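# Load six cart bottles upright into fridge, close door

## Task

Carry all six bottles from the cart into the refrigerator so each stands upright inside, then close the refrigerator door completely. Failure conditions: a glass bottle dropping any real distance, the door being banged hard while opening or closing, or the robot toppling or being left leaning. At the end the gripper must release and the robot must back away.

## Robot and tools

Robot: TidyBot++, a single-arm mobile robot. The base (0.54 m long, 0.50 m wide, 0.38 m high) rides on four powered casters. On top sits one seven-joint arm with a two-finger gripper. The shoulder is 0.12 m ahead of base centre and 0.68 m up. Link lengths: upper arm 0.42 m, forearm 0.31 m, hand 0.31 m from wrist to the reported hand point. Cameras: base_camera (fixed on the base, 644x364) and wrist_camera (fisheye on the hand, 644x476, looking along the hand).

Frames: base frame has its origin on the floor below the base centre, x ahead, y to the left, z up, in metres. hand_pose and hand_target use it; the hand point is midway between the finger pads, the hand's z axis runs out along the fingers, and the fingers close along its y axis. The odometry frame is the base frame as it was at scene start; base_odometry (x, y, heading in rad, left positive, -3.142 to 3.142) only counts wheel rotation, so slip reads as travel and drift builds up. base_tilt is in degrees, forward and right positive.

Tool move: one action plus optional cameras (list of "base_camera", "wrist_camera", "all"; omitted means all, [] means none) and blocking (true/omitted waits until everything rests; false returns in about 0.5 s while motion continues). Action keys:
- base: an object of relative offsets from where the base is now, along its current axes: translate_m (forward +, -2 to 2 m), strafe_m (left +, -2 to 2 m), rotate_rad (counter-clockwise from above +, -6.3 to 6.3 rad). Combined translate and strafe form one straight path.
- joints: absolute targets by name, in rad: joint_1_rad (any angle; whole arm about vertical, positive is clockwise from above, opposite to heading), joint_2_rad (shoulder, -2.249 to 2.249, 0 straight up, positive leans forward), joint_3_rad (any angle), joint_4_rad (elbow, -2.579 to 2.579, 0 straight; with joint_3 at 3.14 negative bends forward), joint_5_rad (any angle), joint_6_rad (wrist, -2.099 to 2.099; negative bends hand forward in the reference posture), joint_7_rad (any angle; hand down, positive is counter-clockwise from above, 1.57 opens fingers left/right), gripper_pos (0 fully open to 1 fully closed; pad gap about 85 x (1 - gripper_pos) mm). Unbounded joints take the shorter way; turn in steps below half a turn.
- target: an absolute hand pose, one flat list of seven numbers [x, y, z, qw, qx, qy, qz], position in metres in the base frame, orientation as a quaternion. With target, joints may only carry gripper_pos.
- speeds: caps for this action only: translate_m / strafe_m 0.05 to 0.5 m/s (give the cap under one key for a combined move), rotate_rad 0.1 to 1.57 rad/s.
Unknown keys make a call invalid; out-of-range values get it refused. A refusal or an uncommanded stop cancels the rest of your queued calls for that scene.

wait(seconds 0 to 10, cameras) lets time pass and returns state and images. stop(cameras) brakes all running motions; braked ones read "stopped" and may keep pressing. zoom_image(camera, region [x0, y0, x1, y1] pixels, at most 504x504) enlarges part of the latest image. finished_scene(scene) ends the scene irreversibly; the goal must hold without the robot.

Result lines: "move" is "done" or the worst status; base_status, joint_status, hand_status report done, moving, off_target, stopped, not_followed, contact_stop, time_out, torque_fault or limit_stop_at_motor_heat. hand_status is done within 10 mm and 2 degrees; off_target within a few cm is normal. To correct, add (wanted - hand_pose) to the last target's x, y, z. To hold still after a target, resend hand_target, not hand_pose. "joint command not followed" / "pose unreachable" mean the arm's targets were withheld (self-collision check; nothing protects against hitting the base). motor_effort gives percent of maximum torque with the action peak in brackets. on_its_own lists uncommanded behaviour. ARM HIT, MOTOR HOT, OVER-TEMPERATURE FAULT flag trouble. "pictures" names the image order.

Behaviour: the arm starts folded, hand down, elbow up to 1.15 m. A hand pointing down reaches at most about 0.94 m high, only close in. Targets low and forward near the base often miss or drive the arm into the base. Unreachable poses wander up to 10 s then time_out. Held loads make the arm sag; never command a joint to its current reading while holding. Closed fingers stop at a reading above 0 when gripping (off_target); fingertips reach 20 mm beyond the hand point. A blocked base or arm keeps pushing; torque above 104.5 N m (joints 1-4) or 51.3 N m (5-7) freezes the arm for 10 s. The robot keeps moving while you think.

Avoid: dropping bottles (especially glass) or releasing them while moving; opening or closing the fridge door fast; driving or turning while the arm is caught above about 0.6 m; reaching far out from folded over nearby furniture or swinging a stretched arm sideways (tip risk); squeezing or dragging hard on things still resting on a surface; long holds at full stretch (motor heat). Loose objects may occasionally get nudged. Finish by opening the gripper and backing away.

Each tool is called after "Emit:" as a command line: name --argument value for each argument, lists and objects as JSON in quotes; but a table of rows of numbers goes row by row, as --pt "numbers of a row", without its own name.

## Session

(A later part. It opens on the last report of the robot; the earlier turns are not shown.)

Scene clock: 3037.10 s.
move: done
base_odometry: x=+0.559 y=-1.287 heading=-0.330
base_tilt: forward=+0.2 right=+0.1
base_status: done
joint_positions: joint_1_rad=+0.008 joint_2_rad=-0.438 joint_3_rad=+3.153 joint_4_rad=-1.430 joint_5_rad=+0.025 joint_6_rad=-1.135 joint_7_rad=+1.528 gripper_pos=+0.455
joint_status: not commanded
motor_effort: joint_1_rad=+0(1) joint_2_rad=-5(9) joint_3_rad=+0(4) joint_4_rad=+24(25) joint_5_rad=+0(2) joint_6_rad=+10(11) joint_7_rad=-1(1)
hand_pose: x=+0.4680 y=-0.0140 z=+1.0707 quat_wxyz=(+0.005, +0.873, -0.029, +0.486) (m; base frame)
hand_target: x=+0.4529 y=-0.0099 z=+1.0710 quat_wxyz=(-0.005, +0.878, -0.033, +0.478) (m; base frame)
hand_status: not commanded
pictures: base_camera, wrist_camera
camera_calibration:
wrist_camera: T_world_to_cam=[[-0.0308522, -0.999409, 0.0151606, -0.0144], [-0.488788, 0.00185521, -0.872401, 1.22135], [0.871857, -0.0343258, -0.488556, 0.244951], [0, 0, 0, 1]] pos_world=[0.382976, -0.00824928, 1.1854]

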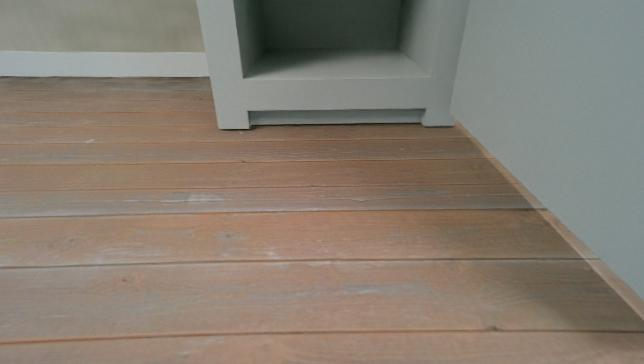

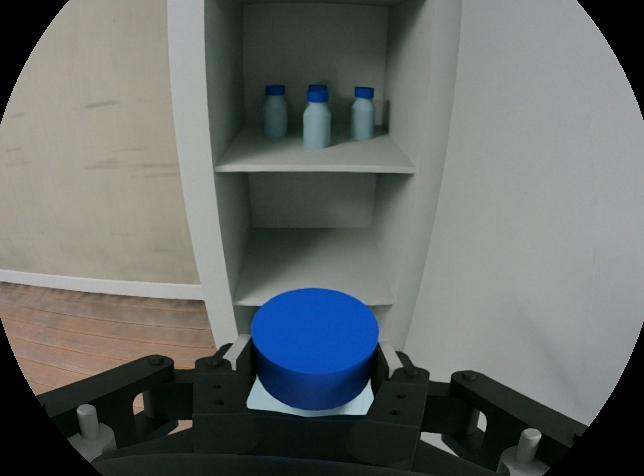

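Emit:
move --base '{"translate_m": 0.592, "strafe_m": -0.005}' --speeds '{"translate_m": 0.35}' --joints '{"joint_1_rad": 0.262, "joint_2_rad": -0.072, "joint_4_rad": -1.084, "joint_6_rad": -0.89}' --cameras '["wrist_camera", "base_camera"]'

Scene clock: 3206.13 s.
move: done
base_odometry: x=+1.118 y=-1.484 heading=-0.330
base_tilt: forward=+0.2 right=+0.1
base_status: done
joint_positions: joint_1_rad=+0.240 joint_2_rad=-0.044 joint_3_rad=+3.153 joint_4_rad=-1.116 joint_5_rad=+0.025 joint_6_rad=-0.967 joint_7_rad=+1.528 gripper_pos=+0.455
joint_status: all done
motor_effort: joint_1_rad=+0(1) joint_2_rad=-21(25) joint_3_rad=+0(1) joint_4_rad=+25(27) joint_5_rad=+0(1) joint_6_rad=+11(12) joint_7_rad=+0(1)
hand_pose: x=+0.6365 y=-0.1383 z=+1.1120 quat_wxyz=(+0.067, +0.843, -0.124, +0.519) (m; base frame)
hand_target: x=+0.6308 y=-0.1407 z=+1.1669 quat_wxyz=(+0.066, +0.804, -0.127, +0.577) (m; base frame)
hand_status: not commanded
pictures: base_camera, wrist_camera
camera_calibration:
wrist_camera: T_world_to_cam=[[-0.258947, -0.965672, 0.0205993, 0.00974382], [-0.401665, 0.088263, -0.911523, 1.33994], [0.878414, -0.24431, -0.410732, -0.00580678], [0, 0, 0, 1]] pos_world=[0.54583, -0.110276, 1.2188]

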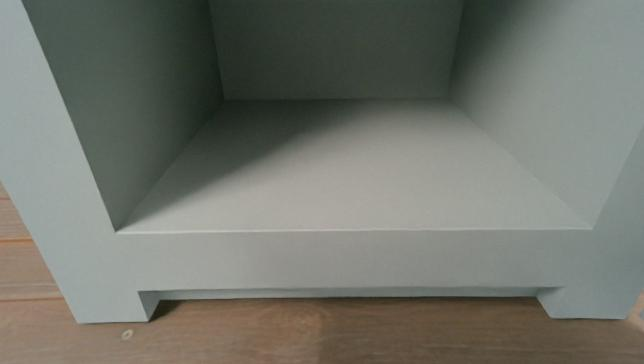

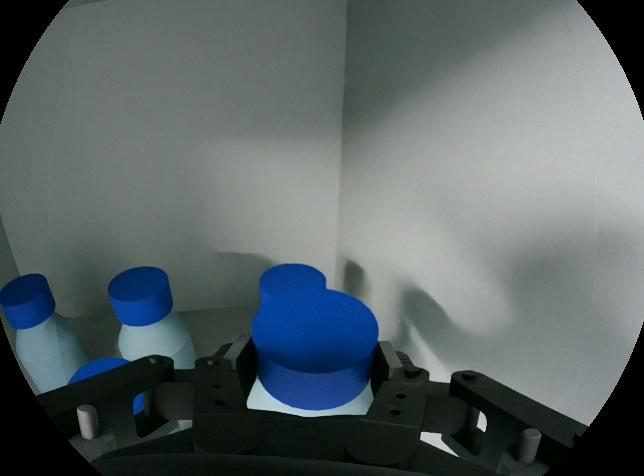

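Emit:
move --joints '{"joint_2_rad": -0.13, "joint_4_rad": -1.31, "joint_6_rad": -0.75}' --cameras '["wrist_camera"]'

Emit:
move --joints '{"joint_2_rad": -0.13, "joint_4_rad": -1.345, "joint_6_rad": -0.72}' --cameras '[]'

Emit:
move --joints '{"joint_2_rad": -0.13, "joint_4_rad": -1.375, "joint_6_rad": -0.70}' --cameras '[]'

Emit:
move --joints '{"joint_2_rad": -0.13, "joint_4_rad": -1.39, "joint_6_rad": -0.69}' --cameras '["wrist_camera"]'

Scene clock: 3242.00 s.
move: done
base_odometry: x=+1.118 y=-1.484 heading=-0.330
base_tilt: forward=+0.2 right=+0.1
base_status: not commanded
joint_positions: joint_1_rad=+0.240 joint_2_rad=-0.094 joint_3_rad=+3.153 joint_4_rad=-1.308 joint_5_rad=+0.025 joint_6_rad=-0.831 joint_7_rad=+1.528 gripper_pos=+0.455
joint_status: all done
motor_effort: joint_1_rad=+0(0) joint_2_rad=-19(22) joint_3_rad=+0(0) joint_4_rad=+26(27) joint_5_rad=+0(1) joint_6_rad=+10(12) joint_7_rad=-1(1)
hand_pose: x=+0.6331 y=-0.1369 z=+1.0686 quat_wxyz=(+0.066, +0.844, -0.123, +0.517) (m; base frame)
hand_target: x=+0.6277 y=-0.1400 z=+1.1094 quat_wxyz=(+0.064, +0.812, -0.129, +0.566) (m; base frame)
hand_status: not commanded
pictures: wrist_camera
camera_calibration:
wrist_camera: T_world_to_cam=[[-0.255779, -0.966496, 0.0214973, 0.00800574], [-0.407014, 0.0874913, -0.909222, 1.29967], [0.876879, -0.24131, -0.415756, -0.0135618], [0, 0, 0, 1]] pos_world=[0.542924, -0.109245, 1.17588]

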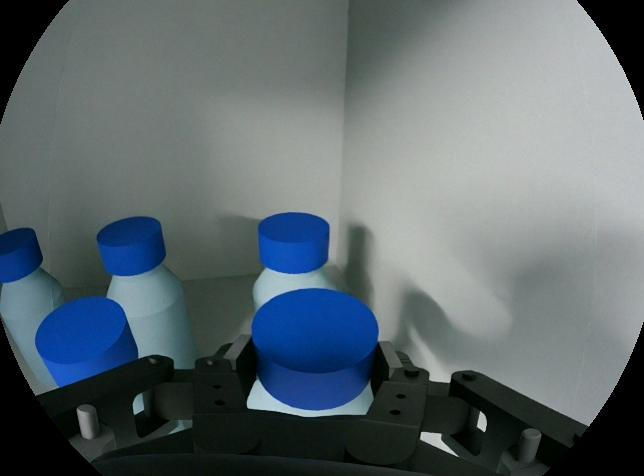

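Scene clock: 3242.67 s.
move: done
base_odometry: x=+1.118 y=-1.484 heading=-0.330
base_tilt: forward=+0.2 right=+0.1
base_status: not commanded
joint_positions: joint_1_rad=+0.240 joint_2_rad=-0.098 joint_3_rad=+3.153 joint_4_rad=-1.343 joint_5_rad=+0.025 joint_6_rad=-0.797 joint_7_rad=+1.528 gripper_pos=+0.455
joint_status: all done
motor_effort: joint_1_rad=+0(0) joint_2_rad=-19(21) joint_3_rad=+0(1) joint_4_rad=+26(28) joint_5_rad=+0(1) joint_6_rad=+10(12) joint_7_rad=+0(1)
hand_pose: x=+0.6352 y=-0.1373 z=+1.0595 quat_wxyz=(+0.066, +0.844, -0.122, +0.518) (m; base frame)
hand_target: x=+0.6311 y=-0.1410 z=+1.0977 quat_wxyz=(+0.064, +0.813, -0.129, +0.564) (m; base frame)
hand_status: not commanded
pictures: none
No camera images: "cameras" was empty.

Scene clock: 3243.30 s.
move: done
base_odometry: x=+1.118 y=-1.484 heading=-0.330
base_tilt: forward=+0.2 right=+0.1
base_status: not commanded
joint_positions: joint_1_rad=+0.240 joint_2_rad=-0.100 joint_3_rad=+3.153 joint_4_rad=-1.367 joint_5_rad=+0.025 joint_6_rad=-0.771 joint_7_rad=+1.528 gripper_pos=+0.455
joint_status: all done
motor_effort: joint_1_rad=+0(0) joint_2_rad=-19(20) joint_3_rad=+0(1) joint_4_rad=+25(26) joint_5_rad=+0(1) joint_6_rad=+9(12) joint_7_rad=+0(1)
hand_pose: x=+0.6372 y=-0.1376 z=+1.0542 quat_wxyz=(+0.066, +0.843, -0.122, +0.520) (m; base frame)
hand_target: x=+0.6330 y=-0.1415 z=+1.0859 quat_wxyz=(+0.063, +0.816, -0.129, +0.560) (m; base frame)
hand_status: not commanded
pictures: none
No camera images: "cameras" was empty.

Scene clock: 3243.83 s.
move: done
base_odometry: x=+1.118 y=-1.484 heading=-0.330
base_tilt: forward=+0.2 right=+0.1
base_status: not commanded
joint_positions: joint_1_rad=+0.240 joint_2_rad=-0.103 joint_3_rad=+3.153 joint_4_rad=-1.377 joint_5_rad=+0.025 joint_6_rad=-0.758 joint_7_rad=+1.528 gripper_pos=+0.455
joint_status: all done
motor_effort: joint_1_rad=+0(0) joint_2_rad=-18(19) joint_3_rad=+0(1) joint_4_rad=+25(26) joint_5_rad=+0(0) joint_6_rad=+9(10) joint_7_rad=-1(1)
hand_pose: x=+0.6371 y=-0.1376 z=+1.0541 quat_wxyz=(+0.066, +0.841, -0.122, +0.523) (m; base frame)
hand_target: x=+0.6339 y=-0.1417 z=+1.0799 quat_wxyz=(+0.063, +0.818, -0.129, +0.558) (m; base frame)
hand_status: not commanded
pictures: wrist_camera
camera_calibration:
wrist_camera: T_world_to_cam=[[-0.254468, -0.966833, 0.0218943, 0.00738101], [-0.39561, 0.0834114, -0.914623, 1.28613], [0.882462, -0.241403, -0.403715, -0.0395421], [0, 0, 0, 1]] pos_world=[0.54558, -0.109687, 1.1602]

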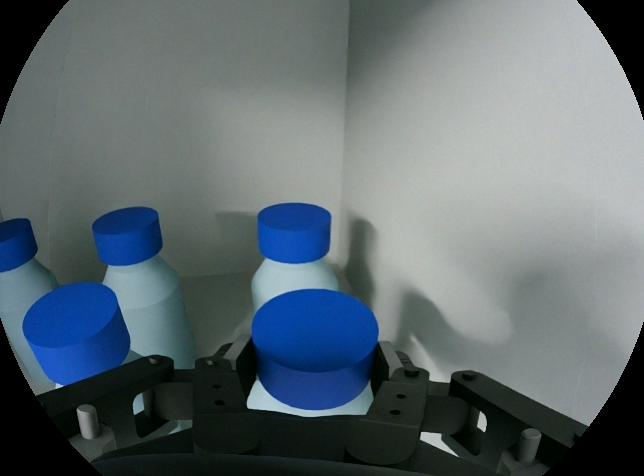

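Emit:
move --joints '{"gripper_pos": 0.14}' --cameras '["wrist_camera"]'

Emit:
move --base '{"translate_m": -0.09, "strafe_m": 0.021}' --speeds '{"translate_m": 0.25}' --joints '{"joint_2_rad": -0.03, "joint_4_rad": -1.106, "joint_6_rad": -1.05}' --cameras '["wrist_camera"]'

Scene clock: 3266.67 s.
move: done
base_odometry: x=+1.118 y=-1.484 heading=-0.330
base_tilt: forward=+0.2 right=+0.1
base_status: not commanded
joint_positions: joint_1_rad=+0.240 joint_2_rad=-0.119 joint_3_rad=+3.153 joint_4_rad=-1.377 joint_5_rad=+0.025 joint_6_rad=-0.744 joint_7_rad=+1.528 gripper_pos=+0.140
joint_status: all done
motor_effort: joint_1_rad=+0(0) joint_2_rad=-16(20) joint_3_rad=+0(0) joint_4_rad=+22(26) joint_5_rad=+1(1) joint_6_rad=+8(10) joint_7_rad=-1(1)
hand_pose: x=+0.6334 y=-0.1366 z=+1.0662 quat_wxyz=(+0.068, +0.833, -0.120, +0.535) (m; base frame)
hand_target: x=+0.6339 y=-0.1417 z=+1.0799 quat_wxyz=(+0.063, +0.818, -0.129, +0.558) (m; base frame)
hand_status: not commanded
pictures: wrist_camera
camera_calibration:
wrist_camera: T_world_to_cam=[[-0.254767, -0.96676, 0.0216478, 0.00757057], [-0.36926, 0.0765708, -0.926166, 1.29027], [0.893723, -0.24395, -0.376494, -0.0676672], [0, 0, 0, 1]] pos_world=[0.538851, -0.107986, 1.16937]

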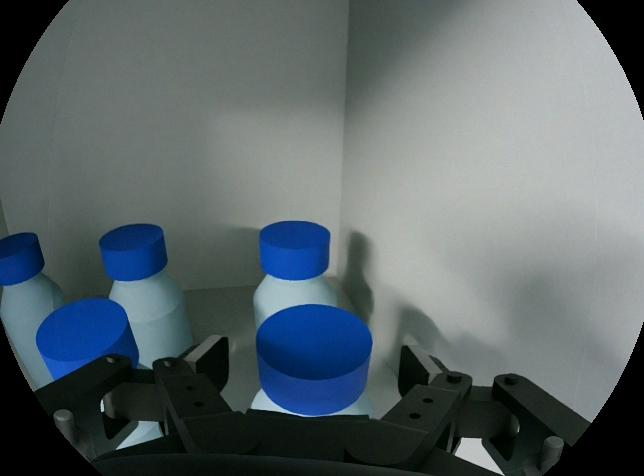

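Scene clock: 3268.30 s.
move: done
base_odometry: x=+1.039 y=-1.434 heading=-0.330
base_tilt: forward=+0.2 right=+0.1
base_status: done
joint_positions: joint_1_rad=+0.242 joint_2_rad=-0.036 joint_3_rad=+3.153 joint_4_rad=-1.114 joint_5_rad=+0.025 joint_6_rad=-0.977 joint_7_rad=+1.528 gripper_pos=+0.140
joint_status: all done
motor_effort: joint_1_rad=+0(1) joint_2_rad=-17(20) joint_3_rad=+0(1) joint_4_rad=+20(24) joint_5_rad=+0(1) joint_6_rad=+8(9) joint_7_rad=-1(1)
hand_pose: x=+0.6379 y=-0.1396 z=+1.1063 quat_wxyz=(+0.067, +0.847, -0.126, +0.513) (m; base frame)
hand_target: x=+0.6288 y=-0.1400 z=+1.0876 quat_wxyz=(+0.055, +0.863, -0.136, +0.483) (m; base frame)
hand_status: not commanded
pictures: wrist_camera
camera_calibration:
wrist_camera: T_world_to_cam=[[-0.260544, -0.965239, 0.0207329, 0.00985853], [-0.414926, 0.0925579, -0.905135, 1.33743], [0.871753, -0.24443, -0.424618, 0.00986823], [0, 0, 0, 1]] pos_world=[0.548902, -0.111862, 1.21454]

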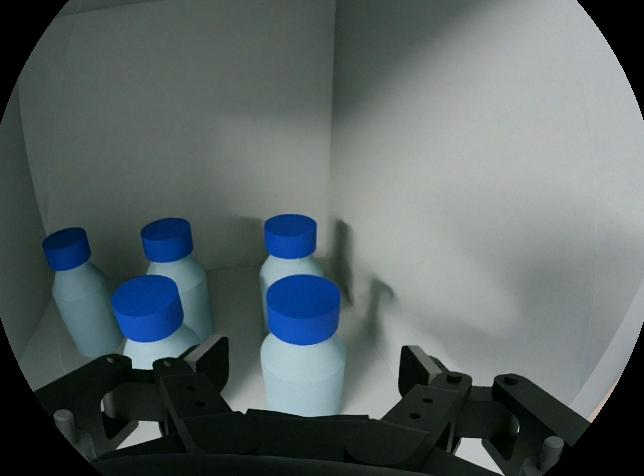

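Emit:
move --base '{"translate_m": -0.55}' --joints '{"joint_1_rad": 0.022, "joint_2_rad": -0.45, "joint_4_rad": -1.43, "joint_6_rad": -1.2, "gripper_pos": 0.14}' --cameras '["wrist_camera", "base_camera"]'

Emit:
move --base '{"translate_m": -0.521, "strafe_m": -0.127, "rotate_rad": -1.32}' --speeds '{"translate_m": 0.45, "rotate_rad": 0.85}' --cameras '["wrist_camera"]'

Scene clock: 3292.07 s.
move: done
base_odometry: x=+0.519 y=-1.256 heading=-0.330
base_tilt: forward=+0.2 right=+0.1
base_status: done
joint_positions: joint_1_rad=+0.046 joint_2_rad=-0.459 joint_3_rad=+3.153 joint_4_rad=-1.404 joint_5_rad=+0.025 joint_6_rad=-1.131 joint_7_rad=+1.528 gripper_pos=+0.140
joint_status: all done
motor_effort: joint_1_rad=+0(1) joint_2_rad=-2(22) joint_3_rad=+1(1) joint_4_rad=+19(22) joint_5_rad=+0(1) joint_6_rad=+7(8) joint_7_rad=-1(1)
hand_pose: x=+0.4590 y=-0.0268 z=+1.0924 quat_wxyz=(+0.014, +0.860, -0.045, +0.508) (m; base frame)
hand_target: x=+0.4523 y=-0.0099 z=+1.0577 quat_wxyz=(-0.005, +0.886, -0.033, +0.462) (m; base frame)
hand_status: not commanded
pictures: base_camera, wrist_camera
camera_calibration:
wrist_camera: T_world_to_cam=[[-0.069481, -0.997478, 0.0144671, -0.00929812], [-0.444113, 0.0179431, -0.895791, 1.24138], [0.893273, -0.0686655, -0.444239, 0.203747], [0, 0, 0, 1]] pos_world=[0.368667, -0.0175586, 1.20267]

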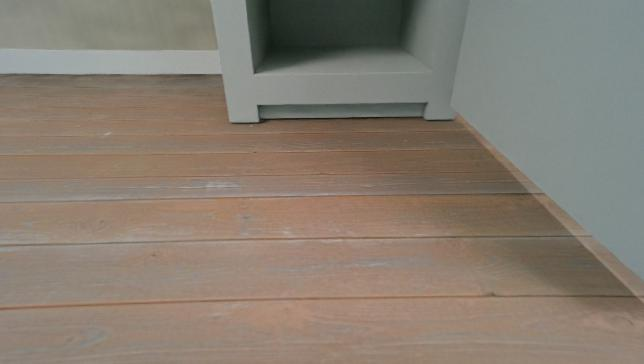

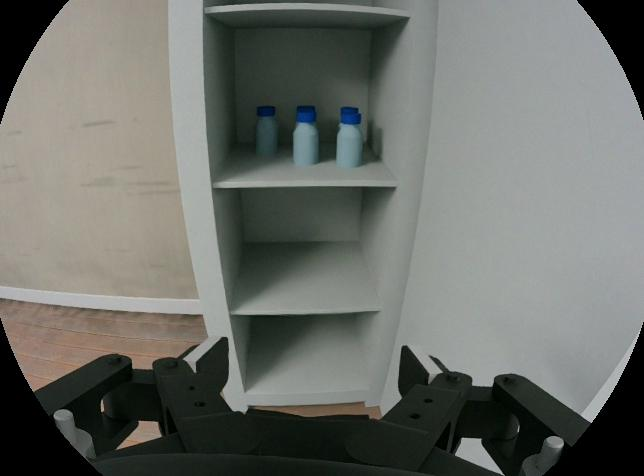

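Scene clock: 3294.53 s.
move: done
base_odometry: x=-0.015 y=-1.207 heading=-1.650
base_tilt: forward=+0.2 right=+0.1
base_status: done
joint_positions: joint_1_rad=+0.043 joint_2_rad=-0.448 joint_3_rad=+3.152 joint_4_rad=-1.407 joint_5_rad=+0.025 joint_6_rad=-1.131 joint_7_rad=+1.528 gripper_pos=+0.140
joint_status: not commanded
motor_effort: joint_1_rad=+0(1) joint_2_rad=-2(5) joint_3_rad=+0(2) joint_4_rad=+19(20) joint_5_rad=+0(1) joint_6_rad=+8(8) joint_7_rad=+0(1)
hand_pose: x=+0.4638 y=-0.0253 z=+1.0873 quat_wxyz=(+0.013, +0.864, -0.043, +0.502) (m; base frame)
hand_target: x=+0.4523 y=-0.0099 z=+1.0577 quat_wxyz=(-0.005, +0.886, -0.033, +0.462) (m; base frame)
hand_status: not commanded
pictures: wrist_camera
camera_calibration:
wrist_camera: T_world_to_cam=[[-0.0648006, -0.997782, 0.0152191, -0.0103714], [-0.456422, 0.0160729, -0.889618, 1.23783], [0.887401, -0.0645941, -0.456451, 0.21341], [0, 0, 0, 1]] pos_world=[0.374921, -0.0164589, 1.19877]

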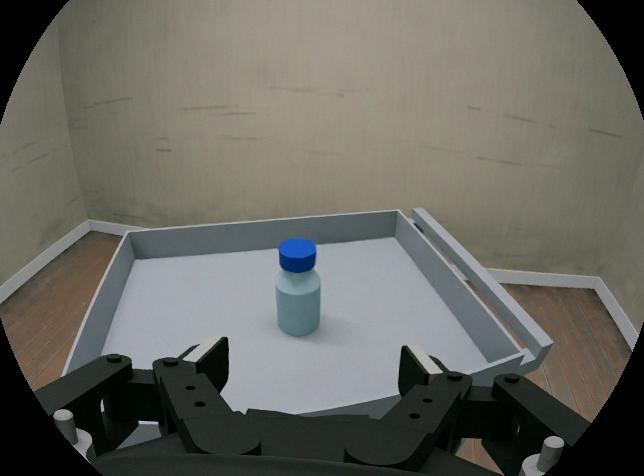

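Emit:
move --joints '{"joint_1_rad": -0.022, "joint_2_rad": -0.03, "joint_3_rad": 3.15, "joint_4_rad": -1.106, "joint_5_rad": 0.0, "joint_6_rad": -0.93, "joint_7_rad": 1.528, "gripper_pos": 0.14}' --cameras '[]'

Emit:
move --joints '{"joint_2_rad": -0.135, "joint_4_rad": -1.8, "joint_6_rad": -0.35, "gripper_pos": 0.14}' --cameras '["wrist_camera"]'

Emit:
zoom_image --camera "wrist_camera" --region '[220, 150, 460, 420]'

Scene clock: 3308.67 s.
move: done
base_odometry: x=-0.015 y=-1.207 heading=-1.650
base_tilt: forward=+0.2 right=+0.1
base_status: not commanded
joint_positions: joint_1_rad=+0.002 joint_2_rad=-0.026 joint_3_rad=+3.152 joint_4_rad=-1.120 joint_5_rad=+0.025 joint_6_rad=-0.991 joint_7_rad=+1.528 gripper_pos=+0.140
joint_status: all done
motor_effort: joint_1_rad=+0(1) joint_2_rad=-18(22) joint_3_rad=+0(1) joint_4_rad=+20(23) joint_5_rad=+0(1) joint_6_rad=+7(9) joint_7_rad=+0(1)
hand_pose: x=+0.6582 y=-0.0118 z=+1.0939 quat_wxyz=(+0.005, +0.863, -0.023, +0.504) (m; base frame)
hand_target: x=+0.6653 y=+0.0087 z=+1.1204 quat_wxyz=(-0.015, +0.843, -0.012, +0.538) (m; base frame)
hand_status: not commanded
pictures: none
No camera images: "cameras" was empty.

Scene clock: 3310.90 s.
move: done
base_odometry: x=-0.015 y=-1.207 heading=-1.650
base_tilt: forward=+0.2 right=+0.1
base_status: not commanded
joint_positions: joint_1_rad=+0.002 joint_2_rad=-0.119 joint_3_rad=+3.152 joint_4_rad=-1.774 joint_5_rad=+0.025 joint_6_rad=-0.413 joint_7_rad=+1.528 gripper_pos=+0.140
joint_status: all done
motor_effort: joint_1_rad=+0(0) joint_2_rad=-16(19) joint_3_rad=+0(1) joint_4_rad=+23(24) joint_5_rad=+0(1) joint_6_rad=+7(9) joint_7_rad=-1(1)
hand_pose: x=+0.6560 y=-0.0085 z=+0.9249 quat_wxyz=(+0.002, +0.859, -0.016, +0.512) (m; base frame)
hand_target: x=+0.6565 y=+0.0084 z=+0.9354 quat_wxyz=(-0.016, +0.845, -0.013, +0.534) (m; base frame)
hand_status: not commanded
pictures: wrist_camera
camera_calibration:
wrist_camera: T_world_to_cam=[[-0.00860859, -0.999702, 0.0228489, -0.0226105], [-0.436675, -0.0167976, -0.899462, 1.1767], [0.899578, -0.0177207, -0.4364, -0.0563441], [0, 0, 0, 1]] pos_world=[0.564328, -0.00383649, 1.03433]

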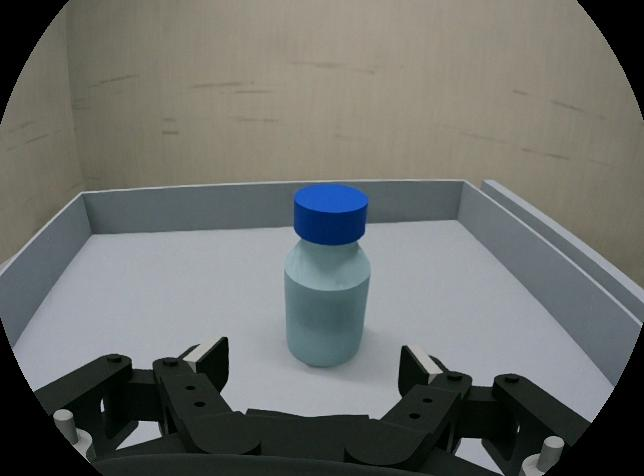

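Scaled by 1.867.

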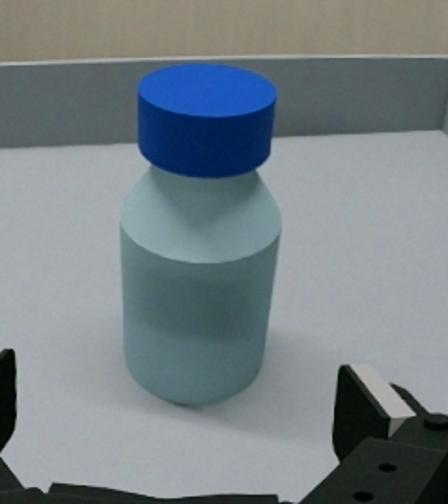

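Emit:
move --base '{"translate_m": 0.13, "strafe_m": -0.0095}' --speeds '{"translate_m": 0.12}' --cameras '["wrist_camera"]'

Emit:
zoom_image --camera "wrist_camera" --region '[170, 200, 450, 430]'

Scene clock: 3321.63 s.
move: done
base_odometry: x=-0.035 y=-1.336 heading=-1.650
base_tilt: forward=+0.2 right=+0.1
base_status: done
joint_positions: joint_1_rad=+0.001 joint_2_rad=-0.129 joint_3_rad=+3.152 joint_4_rad=-1.775 joint_5_rad=+0.025 joint_6_rad=-0.409 joint_7_rad=+1.528 gripper_pos=+0.140
joint_status: not commanded
motor_effort: joint_1_rad=+0(1) joint_2_rad=-16(19) joint_3_rad=+0(1) joint_4_rad=+23(23) joint_5_rad=+0(1) joint_6_rad=+8(8) joint_7_rad=+0(1)
hand_pose: x=+0.6539 y=-0.0080 z=+0.9307 quat_wxyz=(+0.002, +0.856, -0.016, +0.517) (m; base frame)
hand_target: x=+0.6565 y=+0.0084 z=+0.9354 quat_wxyz=(-0.016, +0.845, -0.013, +0.534) (m; base frame)
hand_status: not commanded
pictures: wrist_camera
camera_calibration:
wrist_camera: T_world_to_cam=[[-0.00783949, -0.99971, 0.0227829, -0.0226572], [-0.425002, -0.0172924, -0.905027, 1.1786], [0.905158, -0.0167777, -0.424743, -0.0663895], [0, 0, 0, 1]] pos_world=[0.560823, -0.00338368, 1.03898]

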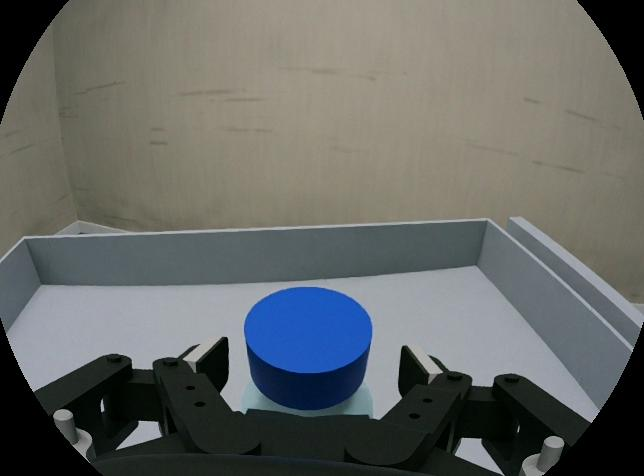

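Scaled by 1.800.

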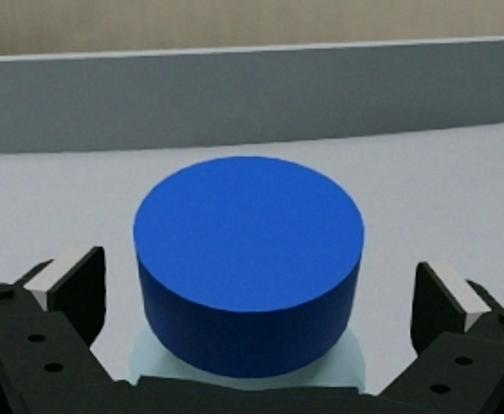

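Emit:
move --base '{"strafe_m": 0.003}' --speeds '{"strafe_m": 0.1}' --cameras '["wrist_camera"]'

Emit:
move --joints '{"gripper_pos": 0.6}' --cameras '["wrist_camera"]'

Scene clock: 3330.10 s.
move: done
base_odometry: x=-0.032 y=-1.337 heading=-1.650
base_tilt: forward=+0.2 right=+0.1
base_status: done
joint_positions: joint_1_rad=-0.001 joint_2_rad=-0.129 joint_3_rad=+3.151 joint_4_rad=-1.775 joint_5_rad=+0.025 joint_6_rad=-0.409 joint_7_rad=+1.528 gripper_pos=+0.140
joint_status: not commanded
motor_effort: joint_1_rad=+0(2) joint_2_rad=-16(17) joint_3_rad=+0(2) joint_4_rad=+23(23) joint_5_rad=+0(1) joint_6_rad=+6(8) joint_7_rad=+0(1)
hand_pose: x=+0.6539 y=-0.0066 z=+0.9307 quat_wxyz=(+0.001, +0.856, -0.015, +0.517) (m; base frame)
hand_target: x=+0.6565 y=+0.0084 z=+0.9354 quat_wxyz=(-0.016, +0.845, -0.013, +0.534) (m; base frame)
hand_status: not commanded
pictures: wrist_camera
camera_calibration:
wrist_camera: T_world_to_cam=[[-0.00528467, -0.999726, 0.0228018, -0.0229741], [-0.424957, -0.0183956, -0.905027, 1.17859], [0.905198, -0.0144726, -0.424743, -0.066393], [0, 0, 0, 1]] pos_world=[0.560828, -0.00224781, 1.03898]

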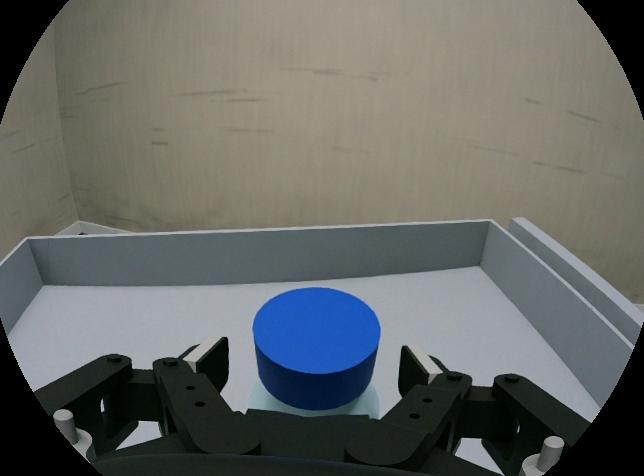

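Scene clock: 3330.90 s.
move: off_target
base_odometry: x=-0.032 y=-1.337 heading=-1.650
base_tilt: forward=+0.2 right=+0.1
base_status: not commanded
joint_positions: joint_1_rad=-0.001 joint_2_rad=-0.130 joint_3_rad=+3.151 joint_4_rad=-1.776 joint_5_rad=+0.025 joint_6_rad=-0.406 joint_7_rad=+1.528 gripper_pos=+0.459
joint_status: gripper_pos off_target (ended at +0.459, target +0.600)
motor_effort: joint_1_rad=+0(0) joint_2_rad=-14(17) joint_3_rad=+0(0) joint_4_rad=+22(24) joint_5_rad=+0(1) joint_6_rad=+7(9) joint_7_rad=-1(1)
hand_pose: x=+0.6539 y=-0.0065 z=+0.9314 quat_wxyz=(+0.001, +0.855, -0.015, +0.518) (m; base frame)
hand_target: x=+0.6565 y=+0.0084 z=+0.9354 quat_wxyz=(-0.016, +0.845, -0.013, +0.534) (m; base frame)
hand_status: not commanded
pictures: wrist_camera
camera_calibration:
wrist_camera: T_world_to_cam=[[-0.00522865, -0.999726, 0.0227951, -0.0229758], [-0.422731, -0.0184486, -0.906067, 1.17871], [0.90624, -0.0143737, -0.422519, -0.0687739], [0, 0, 0, 1]] pos_world=[0.560482, -0.00221245, 1.03946]

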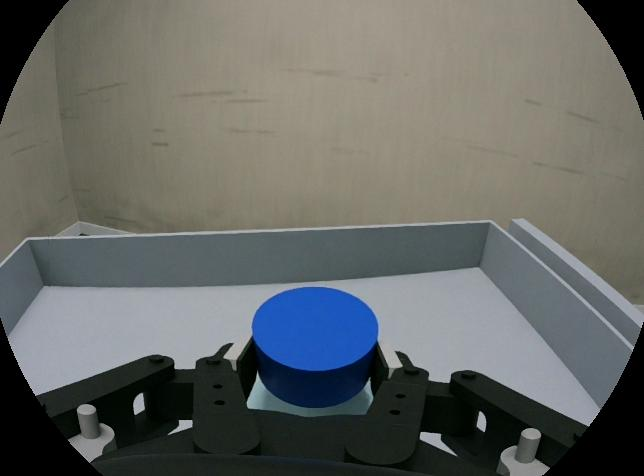

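Emit:
move --joints '{"joint_2_rad": -0.135, "joint_4_rad": -1.763, "joint_6_rad": -0.464}' --cameras '[]'

Emit:
move --joints '{"joint_2_rad": -0.135, "joint_4_rad": -1.4, "joint_6_rad": -0.83}' --cameras '["wrist_camera"]'

Emit:
move --base '{"translate_m": -0.25}' --speeds '{"translate_m": 0.35}' --joints '{"joint_1_rad": -0.022, "joint_2_rad": -0.455, "joint_4_rad": -1.415, "joint_6_rad": -1.185}' --cameras '[]'

Emit:
move --base '{"translate_m": 0.153, "strafe_m": 0.586, "rotate_rad": 1.315}' --speeds '{"translate_m": 0.45, "rotate_rad": 0.85}' --cameras '["wrist_camera", "base_camera"]'

Emit:
zoom_image --camera "base_camera" --region '[200, 105, 270, 145]'

Emit:
zoom_image --camera "base_camera" --region '[400, 105, 470, 145]'

Scene clock: 3350.17 s.
move: done
base_odometry: x=-0.032 y=-1.337 heading=-1.650
base_tilt: forward=+0.2 right=+0.1
base_status: not commanded
joint_positions: joint_1_rad=-0.001 joint_2_rad=-0.130 joint_3_rad=+3.151 joint_4_rad=-1.759 joint_5_rad=+0.025 joint_6_rad=-0.441 joint_7_rad=+1.528 gripper_pos=+0.459
joint_status: all done
motor_effort: joint_1_rad=+0(1) joint_2_rad=-16(17) joint_3_rad=+0(0) joint_4_rad=+23(23) joint_5_rad=+1(1) joint_6_rad=+7(7) joint_7_rad=-1(1)
hand_pose: x=+0.6515 y=-0.0067 z=+0.9316 quat_wxyz=(+0.001, +0.860, -0.015, +0.510) (m; base frame)
hand_target: x=+0.6462 y=+0.0083 z=+0.9258 quat_wxyz=(-0.015, +0.865, -0.013, +0.501) (m; base frame)
hand_status: not commanded
pictures: none
No camera images: "cameras" was empty.

Scene clock: 3351.70 s.
move: done
base_odometry: x=-0.032 y=-1.337 heading=-1.650
base_tilt: forward=+0.2 right=+0.1
base_status: not commanded
joint_positions: joint_1_rad=-0.001 joint_2_rad=-0.119 joint_3_rad=+3.151 joint_4_rad=-1.428 joint_5_rad=+0.025 joint_6_rad=-0.772 joint_7_rad=+1.528 gripper_pos=+0.459
joint_status: all done
motor_effort: joint_1_rad=+0(0) joint_2_rad=-19(22) joint_3_rad=+0(1) joint_4_rad=+26(28) joint_5_rad=+0(1) joint_6_rad=+10(11) joint_7_rad=-1(1)
hand_pose: x=+0.6442 y=-0.0089 z=+1.0291 quat_wxyz=(+0.003, +0.862, -0.019, +0.506) (m; base frame)
hand_target: x=+0.6317 y=+0.0080 z=+1.0376 quat_wxyz=(-0.015, +0.866, -0.013, +0.500) (m; base frame)
hand_status: not commanded
pictures: wrist_camera
camera_calibration:
wrist_camera: T_world_to_cam=[[-0.0136474, -0.999663, 0.0220763, -0.021456], [-0.44855, -0.0136116, -0.893654, 1.26702], [0.893653, -0.0220984, -0.448213, 0.0156691], [0, 0, 0, 1]] pos_world=[0.554028, -0.00385627, 1.13978]

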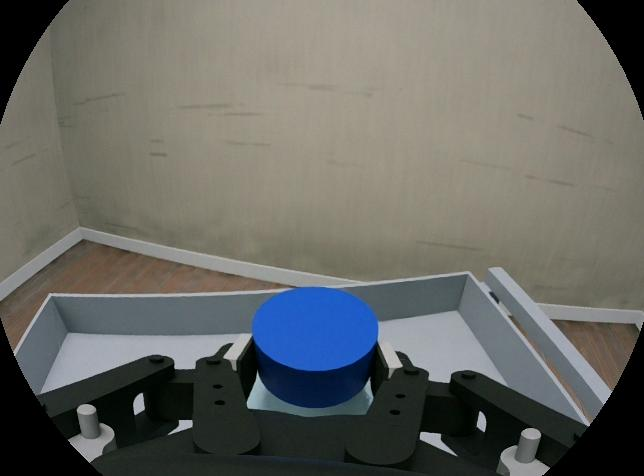

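Scene clock: 3353.67 s.
move: done
base_odometry: x=-0.012 y=-1.087 heading=-1.650
base_tilt: forward=+0.2 right=+0.2
base_status: done
joint_positions: joint_1_rad=-0.002 joint_2_rad=-0.453 joint_3_rad=+3.151 joint_4_rad=-1.428 joint_5_rad=+0.025 joint_6_rad=-1.129 joint_7_rad=+1.528 gripper_pos=+0.459
joint_status: all done
motor_effort: joint_1_rad=+0(1) joint_2_rad=-4(24) joint_3_rad=+0(1) joint_4_rad=+23(27) joint_5_rad=+0(1) joint_6_rad=+9(11) joint_7_rad=+0(1)
hand_pose: x=+0.4631 y=-0.0097 z=+1.0783 quat_wxyz=(+0.002, +0.868, -0.023, +0.496) (m; base frame)
hand_target: x=+0.4530 y=+0.0048 z=+1.0710 quat_wxyz=(-0.015, +0.878, -0.013, +0.478) (m; base frame)
hand_status: not commanded
pictures: none
No camera images: "cameras" was empty.

Scene clock: 3356.23 s.
move: done
base_odometry: x=+0.560 y=-1.286 heading=-0.335
base_tilt: forward=+0.2 right=+0.2
base_status: done
joint_positions: joint_1_rad=-0.004 joint_2_rad=-0.439 joint_3_rad=+3.153 joint_4_rad=-1.428 joint_5_rad=+0.025 joint_6_rad=-1.131 joint_7_rad=+1.528 gripper_pos=+0.459
joint_status: not commanded
motor_effort: joint_1_rad=+0(1) joint_2_rad=-5(8) joint_3_rad=+0(4) joint_4_rad=+23(24) joint_5_rad=+0(2) joint_6_rad=+10(11) joint_7_rad=-1(1)
hand_pose: x=+0.4682 y=-0.0101 z=+1.0729 quat_wxyz=(+0.002, +0.872, -0.024, +0.489) (m; base frame)
hand_target: x=+0.4530 y=+0.0048 z=+1.0710 quat_wxyz=(-0.015, +0.878, -0.013, +0.478) (m; base frame)
hand_status: not commanded
pictures: base_camera, wrist_camera
camera_calibration:
wrist_camera: T_world_to_cam=[[-0.0196416, -0.999695, 0.0149423, -0.0155851], [-0.483523, -0.0035833, -0.875324, 1.22398], [0.875111, -0.0244177, -0.483306, 0.238882], [0, 0, 0, 1]] pos_world=[0.382469, -0.00536156, 1.18707]

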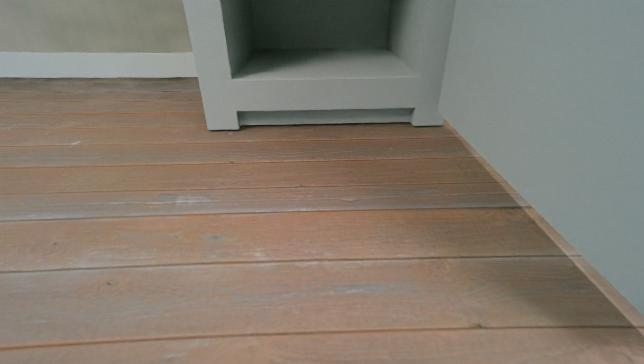

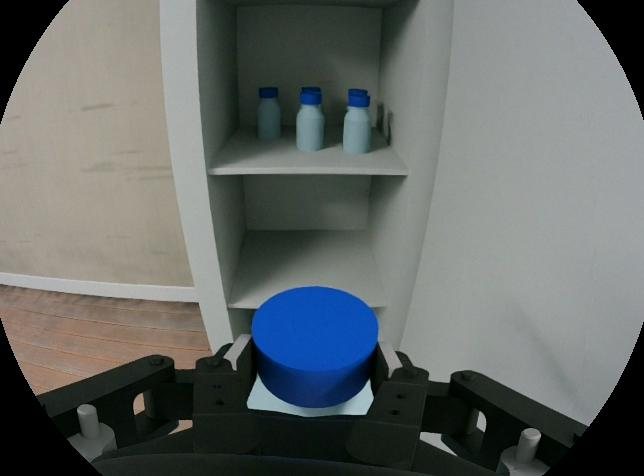

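Scaled by 7.200.

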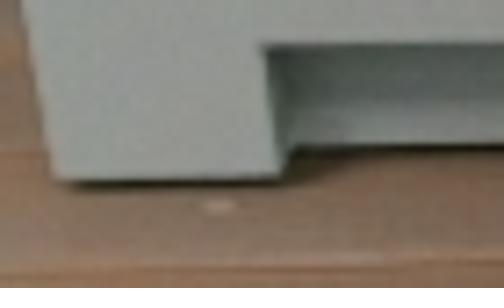

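Scaled by 7.200.

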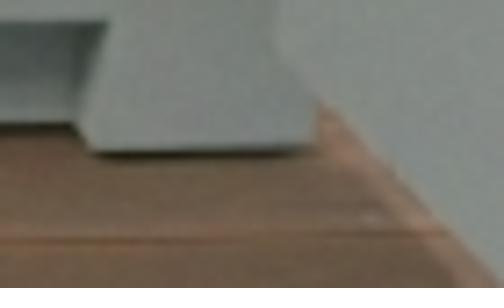

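Emit:
move --base '{"translate_m": 0.593, "strafe_m": 0.01, "rotate_rad": 0.013}' --speeds '{"translate_m": 0.35}' --joints '{"joint_1_rad": -0.245, "joint_2_rad": -0.072, "joint_4_rad": -1.084, "joint_6_rad": -0.89}' --cameras '["wrist_camera", "base_camera"]'

Scene clock: 3382.07 s.
move: done
base_odometry: x=+1.123 y=-1.471 heading=-0.321
base_tilt: forward=+0.2 right=+0.1
base_status: done
joint_positions: joint_1_rad=-0.223 joint_2_rad=-0.046 joint_3_rad=+3.153 joint_4_rad=-1.113 joint_5_rad=+0.025 joint_6_rad=-0.965 joint_7_rad=+1.528 gripper_pos=+0.459
joint_status: all done
motor_effort: joint_1_rad=+0(1) joint_2_rad=-20(24) joint_3_rad=+0(1) joint_4_rad=+25(26) joint_5_rad=+0(1) joint_6_rad=+10(12) joint_7_rad=+0(1)
hand_pose: x=+0.6429 y=+0.1071 z=+1.1154 quat_wxyz=(-0.055, +0.847, +0.072, +0.524) (m; base frame)
hand_target: x=+0.6347 y=+0.1254 z=+1.1669 quat_wxyz=(-0.081, +0.810, +0.079, +0.575) (m; base frame)
hand_status: not commanded
pictures: base_camera, wrist_camera
camera_calibration:
wrist_camera: T_world_to_cam=[[0.199353, -0.979713, 0.0204984, -0.044717], [-0.392296, -0.0989587, -0.914501, 1.34131], [0.897977, 0.174267, -0.404065, -0.0149253], [0, 0, 0, 1]] pos_world=[0.548505, 0.0915249, 1.22151]

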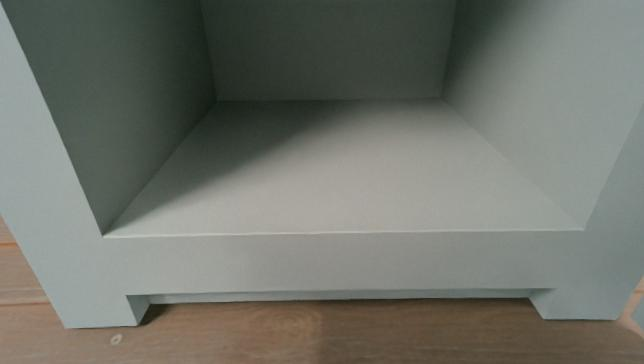

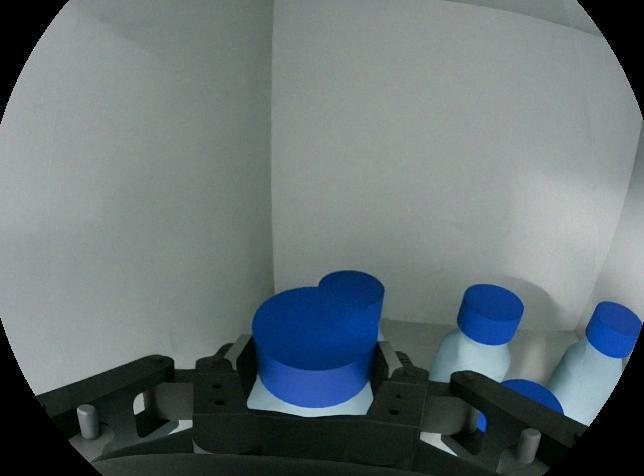

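Emit:
move --joints '{"joint_2_rad": -0.13, "joint_4_rad": -1.31, "joint_6_rad": -0.75}' --cameras '["wrist_camera"]'

Emit:
move --joints '{"joint_2_rad": -0.13, "joint_4_rad": -1.345, "joint_6_rad": -0.72}' --cameras '[]'

Emit:
move --joints '{"joint_2_rad": -0.13, "joint_4_rad": -1.375, "joint_6_rad": -0.70}' --cameras '[]'

Emit:
move --joints '{"joint_2_rad": -0.13, "joint_4_rad": -1.39, "joint_6_rad": -0.69}' --cameras '["wrist_camera"]'

Scene clock: 3391.70 s.
move: done
base_odometry: x=+1.123 y=-1.471 heading=-0.321
base_tilt: forward=+0.2 right=+0.1
base_status: not commanded
joint_positions: joint_1_rad=-0.223 joint_2_rad=-0.096 joint_3_rad=+3.153 joint_4_rad=-1.305 joint_5_rad=+0.025 joint_6_rad=-0.830 joint_7_rad=+1.528 gripper_pos=+0.459
joint_status: all done
motor_effort: joint_1_rad=+0(0) joint_2_rad=-19(21) joint_3_rad=+0(0) joint_4_rad=+25(27) joint_5_rad=+0(1) joint_6_rad=+10(11) joint_7_rad=-1(1)
hand_pose: x=+0.6400 y=+0.1070 z=+1.0711 quat_wxyz=(-0.055, +0.849, +0.074, +0.521) (m; base frame)
hand_target: x=+0.6317 y=+0.1246 z=+1.1094 quat_wxyz=(-0.080, +0.818, +0.079, +0.564) (m; base frame)
hand_status: not commanded
pictures: wrist_camera
camera_calibration:
wrist_camera: T_world_to_cam=[[0.202578, -0.979032, 0.0214245, -0.0464844], [-0.398531, -0.102408, -0.91142, 1.30071], [0.894503, 0.176096, -0.41092, -0.0208402], [0, 0, 0, 1]] pos_world=[0.546431, 0.0913629, 1.17792]

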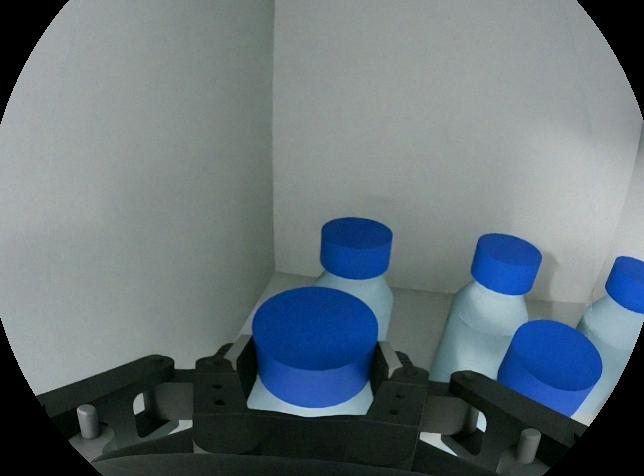

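Scene clock: 3392.37 s.
move: done
base_odometry: x=+1.123 y=-1.471 heading=-0.321
base_tilt: forward=+0.2 right=+0.1
base_status: not commanded
joint_positions: joint_1_rad=-0.223 joint_2_rad=-0.101 joint_3_rad=+3.153 joint_4_rad=-1.340 joint_5_rad=+0.025 joint_6_rad=-0.795 joint_7_rad=+1.528 gripper_pos=+0.459
joint_status: all done
motor_effort: joint_1_rad=+0(0) joint_2_rad=-19(21) joint_3_rad=+0(1) joint_4_rad=+26(27) joint_5_rad=+1(1) joint_6_rad=+9(11) joint_7_rad=-1(1)
hand_pose: x=+0.6415 y=+0.1075 z=+1.0636 quat_wxyz=(-0.055, +0.847, +0.074, +0.523) (m; base frame)
hand_target: x=+0.6351 y=+0.1254 z=+1.0977 quat_wxyz=(-0.079, +0.820, +0.079, +0.562) (m; base frame)
hand_status: not commanded
pictures: none
No camera images: "cameras" was empty.

Scene clock: 3393.00 s.
move: done
base_odometry: x=+1.123 y=-1.471 heading=-0.321
base_tilt: forward=+0.2 right=+0.2
base_status: not commanded
joint_positions: joint_1_rad=-0.223 joint_2_rad=-0.102 joint_3_rad=+3.153 joint_4_rad=-1.368 joint_5_rad=+0.025 joint_6_rad=-0.773 joint_7_rad=+1.528 gripper_pos=+0.459
joint_status: all done
motor_effort: joint_1_rad=+0(0) joint_2_rad=-19(21) joint_3_rad=+0(0) joint_4_rad=+25(27) joint_5_rad=+0(1) joint_6_rad=+9(11) joint_7_rad=-1(1)
hand_pose: x=+0.6429 y=+0.1079 z=+1.0540 quat_wxyz=(-0.055, +0.849, +0.075, +0.521) (m; base frame)
hand_target: x=+0.6371 y=+0.1259 z=+1.0859 quat_wxyz=(-0.079, +0.822, +0.080, +0.558) (m; base frame)
hand_status: not commanded
pictures: none
No camera images: "cameras" was empty.

Scene clock: 3393.53 s.
move: done
base_odometry: x=+1.123 y=-1.471 heading=-0.321
base_tilt: forward=+0.2 right=+0.1
base_status: not commanded
joint_positions: joint_1_rad=-0.223 joint_2_rad=-0.104 joint_3_rad=+3.153 joint_4_rad=-1.378 joint_5_rad=+0.025 joint_6_rad=-0.759 joint_7_rad=+1.528 gripper_pos=+0.459
joint_status: all done
motor_effort: joint_1_rad=+0(0) joint_2_rad=-19(19) joint_3_rad=+0(1) joint_4_rad=+25(26) joint_5_rad=+0(1) joint_6_rad=+9(10) joint_7_rad=-1(1)
hand_pose: x=+0.6435 y=+0.1081 z=+1.0539 quat_wxyz=(-0.055, +0.847, +0.075, +0.524) (m; base frame)
hand_target: x=+0.6379 y=+0.1261 z=+1.0800 quat_wxyz=(-0.079, +0.824, +0.080, +0.556) (m; base frame)
hand_status: not commanded
pictures: wrist_camera
camera_calibration:
wrist_camera: T_world_to_cam=[[0.204067, -0.978713, 0.0218443, -0.0471507], [-0.392002, -0.10214, -0.914277, 1.28533], [0.897046, 0.17801, -0.404501, -0.0398644], [0, 0, 0, 1]] pos_world=[0.549235, 0.0922337, 1.16005]

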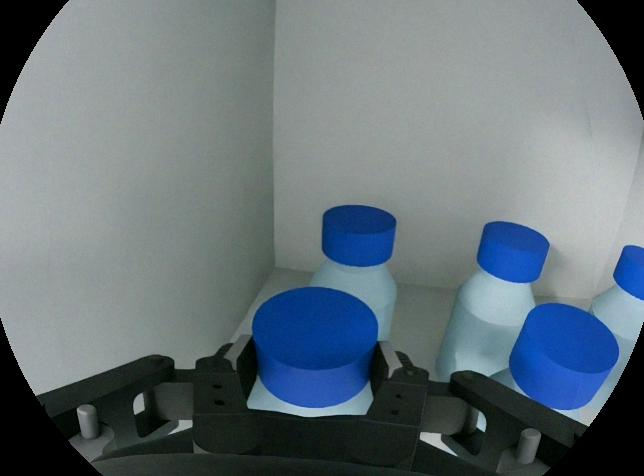

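Emit:
move --joints '{"gripper_pos": 0.2}' --cameras '["wrist_camera"]'

Emit:
move --base '{"translate_m": -0.09, "strafe_m": -0.02}' --speeds '{"translate_m": 0.25}' --joints '{"joint_2_rad": -0.03, "joint_4_rad": -1.106, "joint_6_rad": -1.05}' --cameras '["wrist_camera"]'

Scene clock: 3431.30 s.
move: done
base_odometry: x=+1.123 y=-1.471 heading=-0.321
base_tilt: forward=+0.2 right=+0.2
base_status: not commanded
joint_positions: joint_1_rad=-0.223 joint_2_rad=-0.119 joint_3_rad=+3.153 joint_4_rad=-1.378 joint_5_rad=+0.025 joint_6_rad=-0.745 joint_7_rad=+1.528 gripper_pos=+0.200
joint_status: all done
motor_effort: joint_1_rad=+0(0) joint_2_rad=-15(19) joint_3_rad=+0(0) joint_4_rad=+22(25) joint_5_rad=+0(1) joint_6_rad=+7(10) joint_7_rad=-1(1)
hand_pose: x=+0.6401 y=+0.1074 z=+1.0655 quat_wxyz=(-0.057, +0.839, +0.074, +0.536) (m; base frame)
hand_target: x=+0.6379 y=+0.1261 z=+1.0800 quat_wxyz=(-0.079, +0.824, +0.080, +0.556) (m; base frame)
hand_status: not commanded
pictures: wrist_camera
camera_calibration:
wrist_camera: T_world_to_cam=[[0.203786, -0.978777, 0.02161, -0.0469714], [-0.366121, -0.0966625, -0.925533, 1.28937], [0.907979, 0.180698, -0.37805, -0.0675128], [0, 0, 0, 1]] pos_world=[0.54294, 0.090859, 1.16885]

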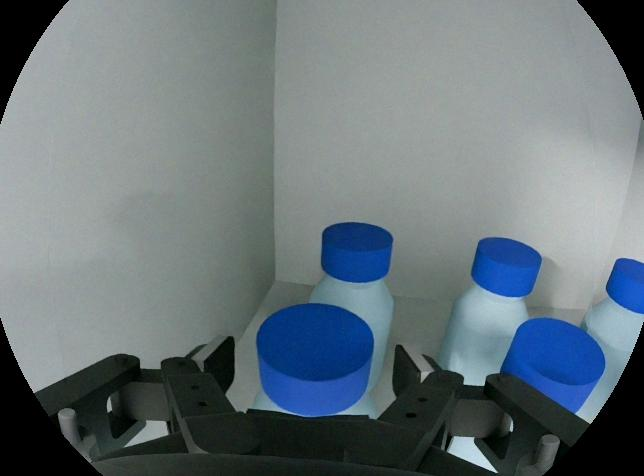

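Scene clock: 3432.93 s.
move: done
base_odometry: x=+1.031 y=-1.462 heading=-0.321
base_tilt: forward=+0.2 right=+0.1
base_status: done
joint_positions: joint_1_rad=-0.225 joint_2_rad=-0.037 joint_3_rad=+3.153 joint_4_rad=-1.114 joint_5_rad=+0.025 joint_6_rad=-0.977 joint_7_rad=+1.528 gripper_pos=+0.200
joint_status: all done
motor_effort: joint_1_rad=+0(1) joint_2_rad=-18(20) joint_3_rad=+0(1) joint_4_rad=+20(24) joint_5_rad=+0(1) joint_6_rad=+8(9) joint_7_rad=+0(1)
hand_pose: x=+0.6449 y=+0.1084 z=+1.1067 quat_wxyz=(-0.054, +0.853, +0.073, +0.515) (m; base frame)
hand_target: x=+0.6326 y=+0.1251 z=+1.0876 quat_wxyz=(-0.068, +0.870, +0.084, +0.481) (m; base frame)
hand_status: not commanded
pictures: wrist_camera
camera_calibration:
wrist_camera: T_world_to_cam=[[0.201127, -0.979346, 0.0207079, -0.0450627], [-0.411741, -0.103703, -0.905381, 1.33724], [0.888829, 0.17357, -0.424094, 0.00759625], [0, 0, 0, 1]] pos_world=[0.552907, 0.0932247, 1.21487]

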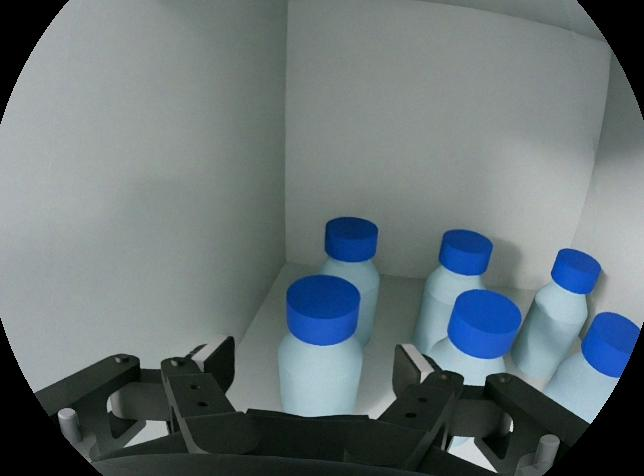

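Emit:
move --base '{"translate_m": -0.55}' --joints '{"joint_1_rad": 0.022, "joint_2_rad": -0.45, "joint_4_rad": -1.43, "joint_6_rad": -1.2, "gripper_pos": 0.7}' --cameras '["wrist_camera", "base_camera"]'

Emit:
zoom_image --camera "wrist_camera" --region '[180, 60, 440, 220]'

Scene clock: 3597.77 s.
move: done
base_odometry: x=+0.509 y=-1.289 heading=-0.321
base_tilt: forward=+0.2 right=+0.1
base_status: done
joint_positions: joint_1_rad=-0.001 joint_2_rad=-0.459 joint_3_rad=+3.153 joint_4_rad=-1.404 joint_5_rad=+0.025 joint_6_rad=-1.131 joint_7_rad=+1.528 gripper_pos=+0.700
joint_status: all done
motor_effort: joint_1_rad=+0(1) joint_2_rad=-2(23) joint_3_rad=+0(1) joint_4_rad=+20(22) joint_5_rad=+0(1) joint_6_rad=+7(9) joint_7_rad=-1(1)
hand_pose: x=+0.4599 y=-0.0109 z=+1.0924 quat_wxyz=(+0.002, +0.861, -0.025, +0.508) (m; base frame)
hand_target: x=+0.4523 y=-0.0099 z=+1.0577 quat_wxyz=(-0.005, +0.886, -0.033, +0.462) (m; base frame)
hand_status: not commanded
pictures: base_camera, wrist_camera
camera_calibration:
wrist_camera: T_world_to_cam=[[-0.0224777, -0.999645, 0.0142829, -0.0147658], [-0.444386, -0.00280724, -0.895831, 1.24145], [0.895553, -0.0264833, -0.444165, 0.203422], [0, 0, 0, 1]] pos_world=[0.369175, -0.00588824, 1.20269]

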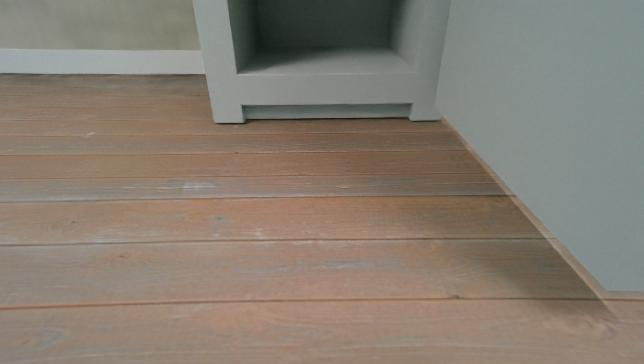

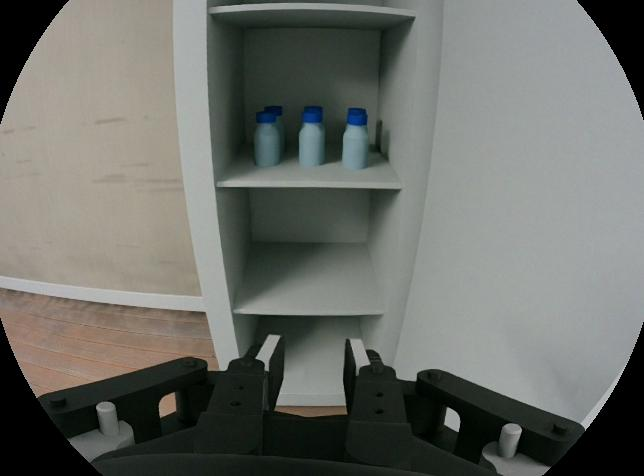

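Scaled by 1.938.

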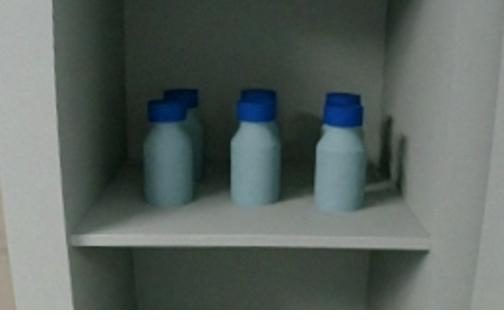

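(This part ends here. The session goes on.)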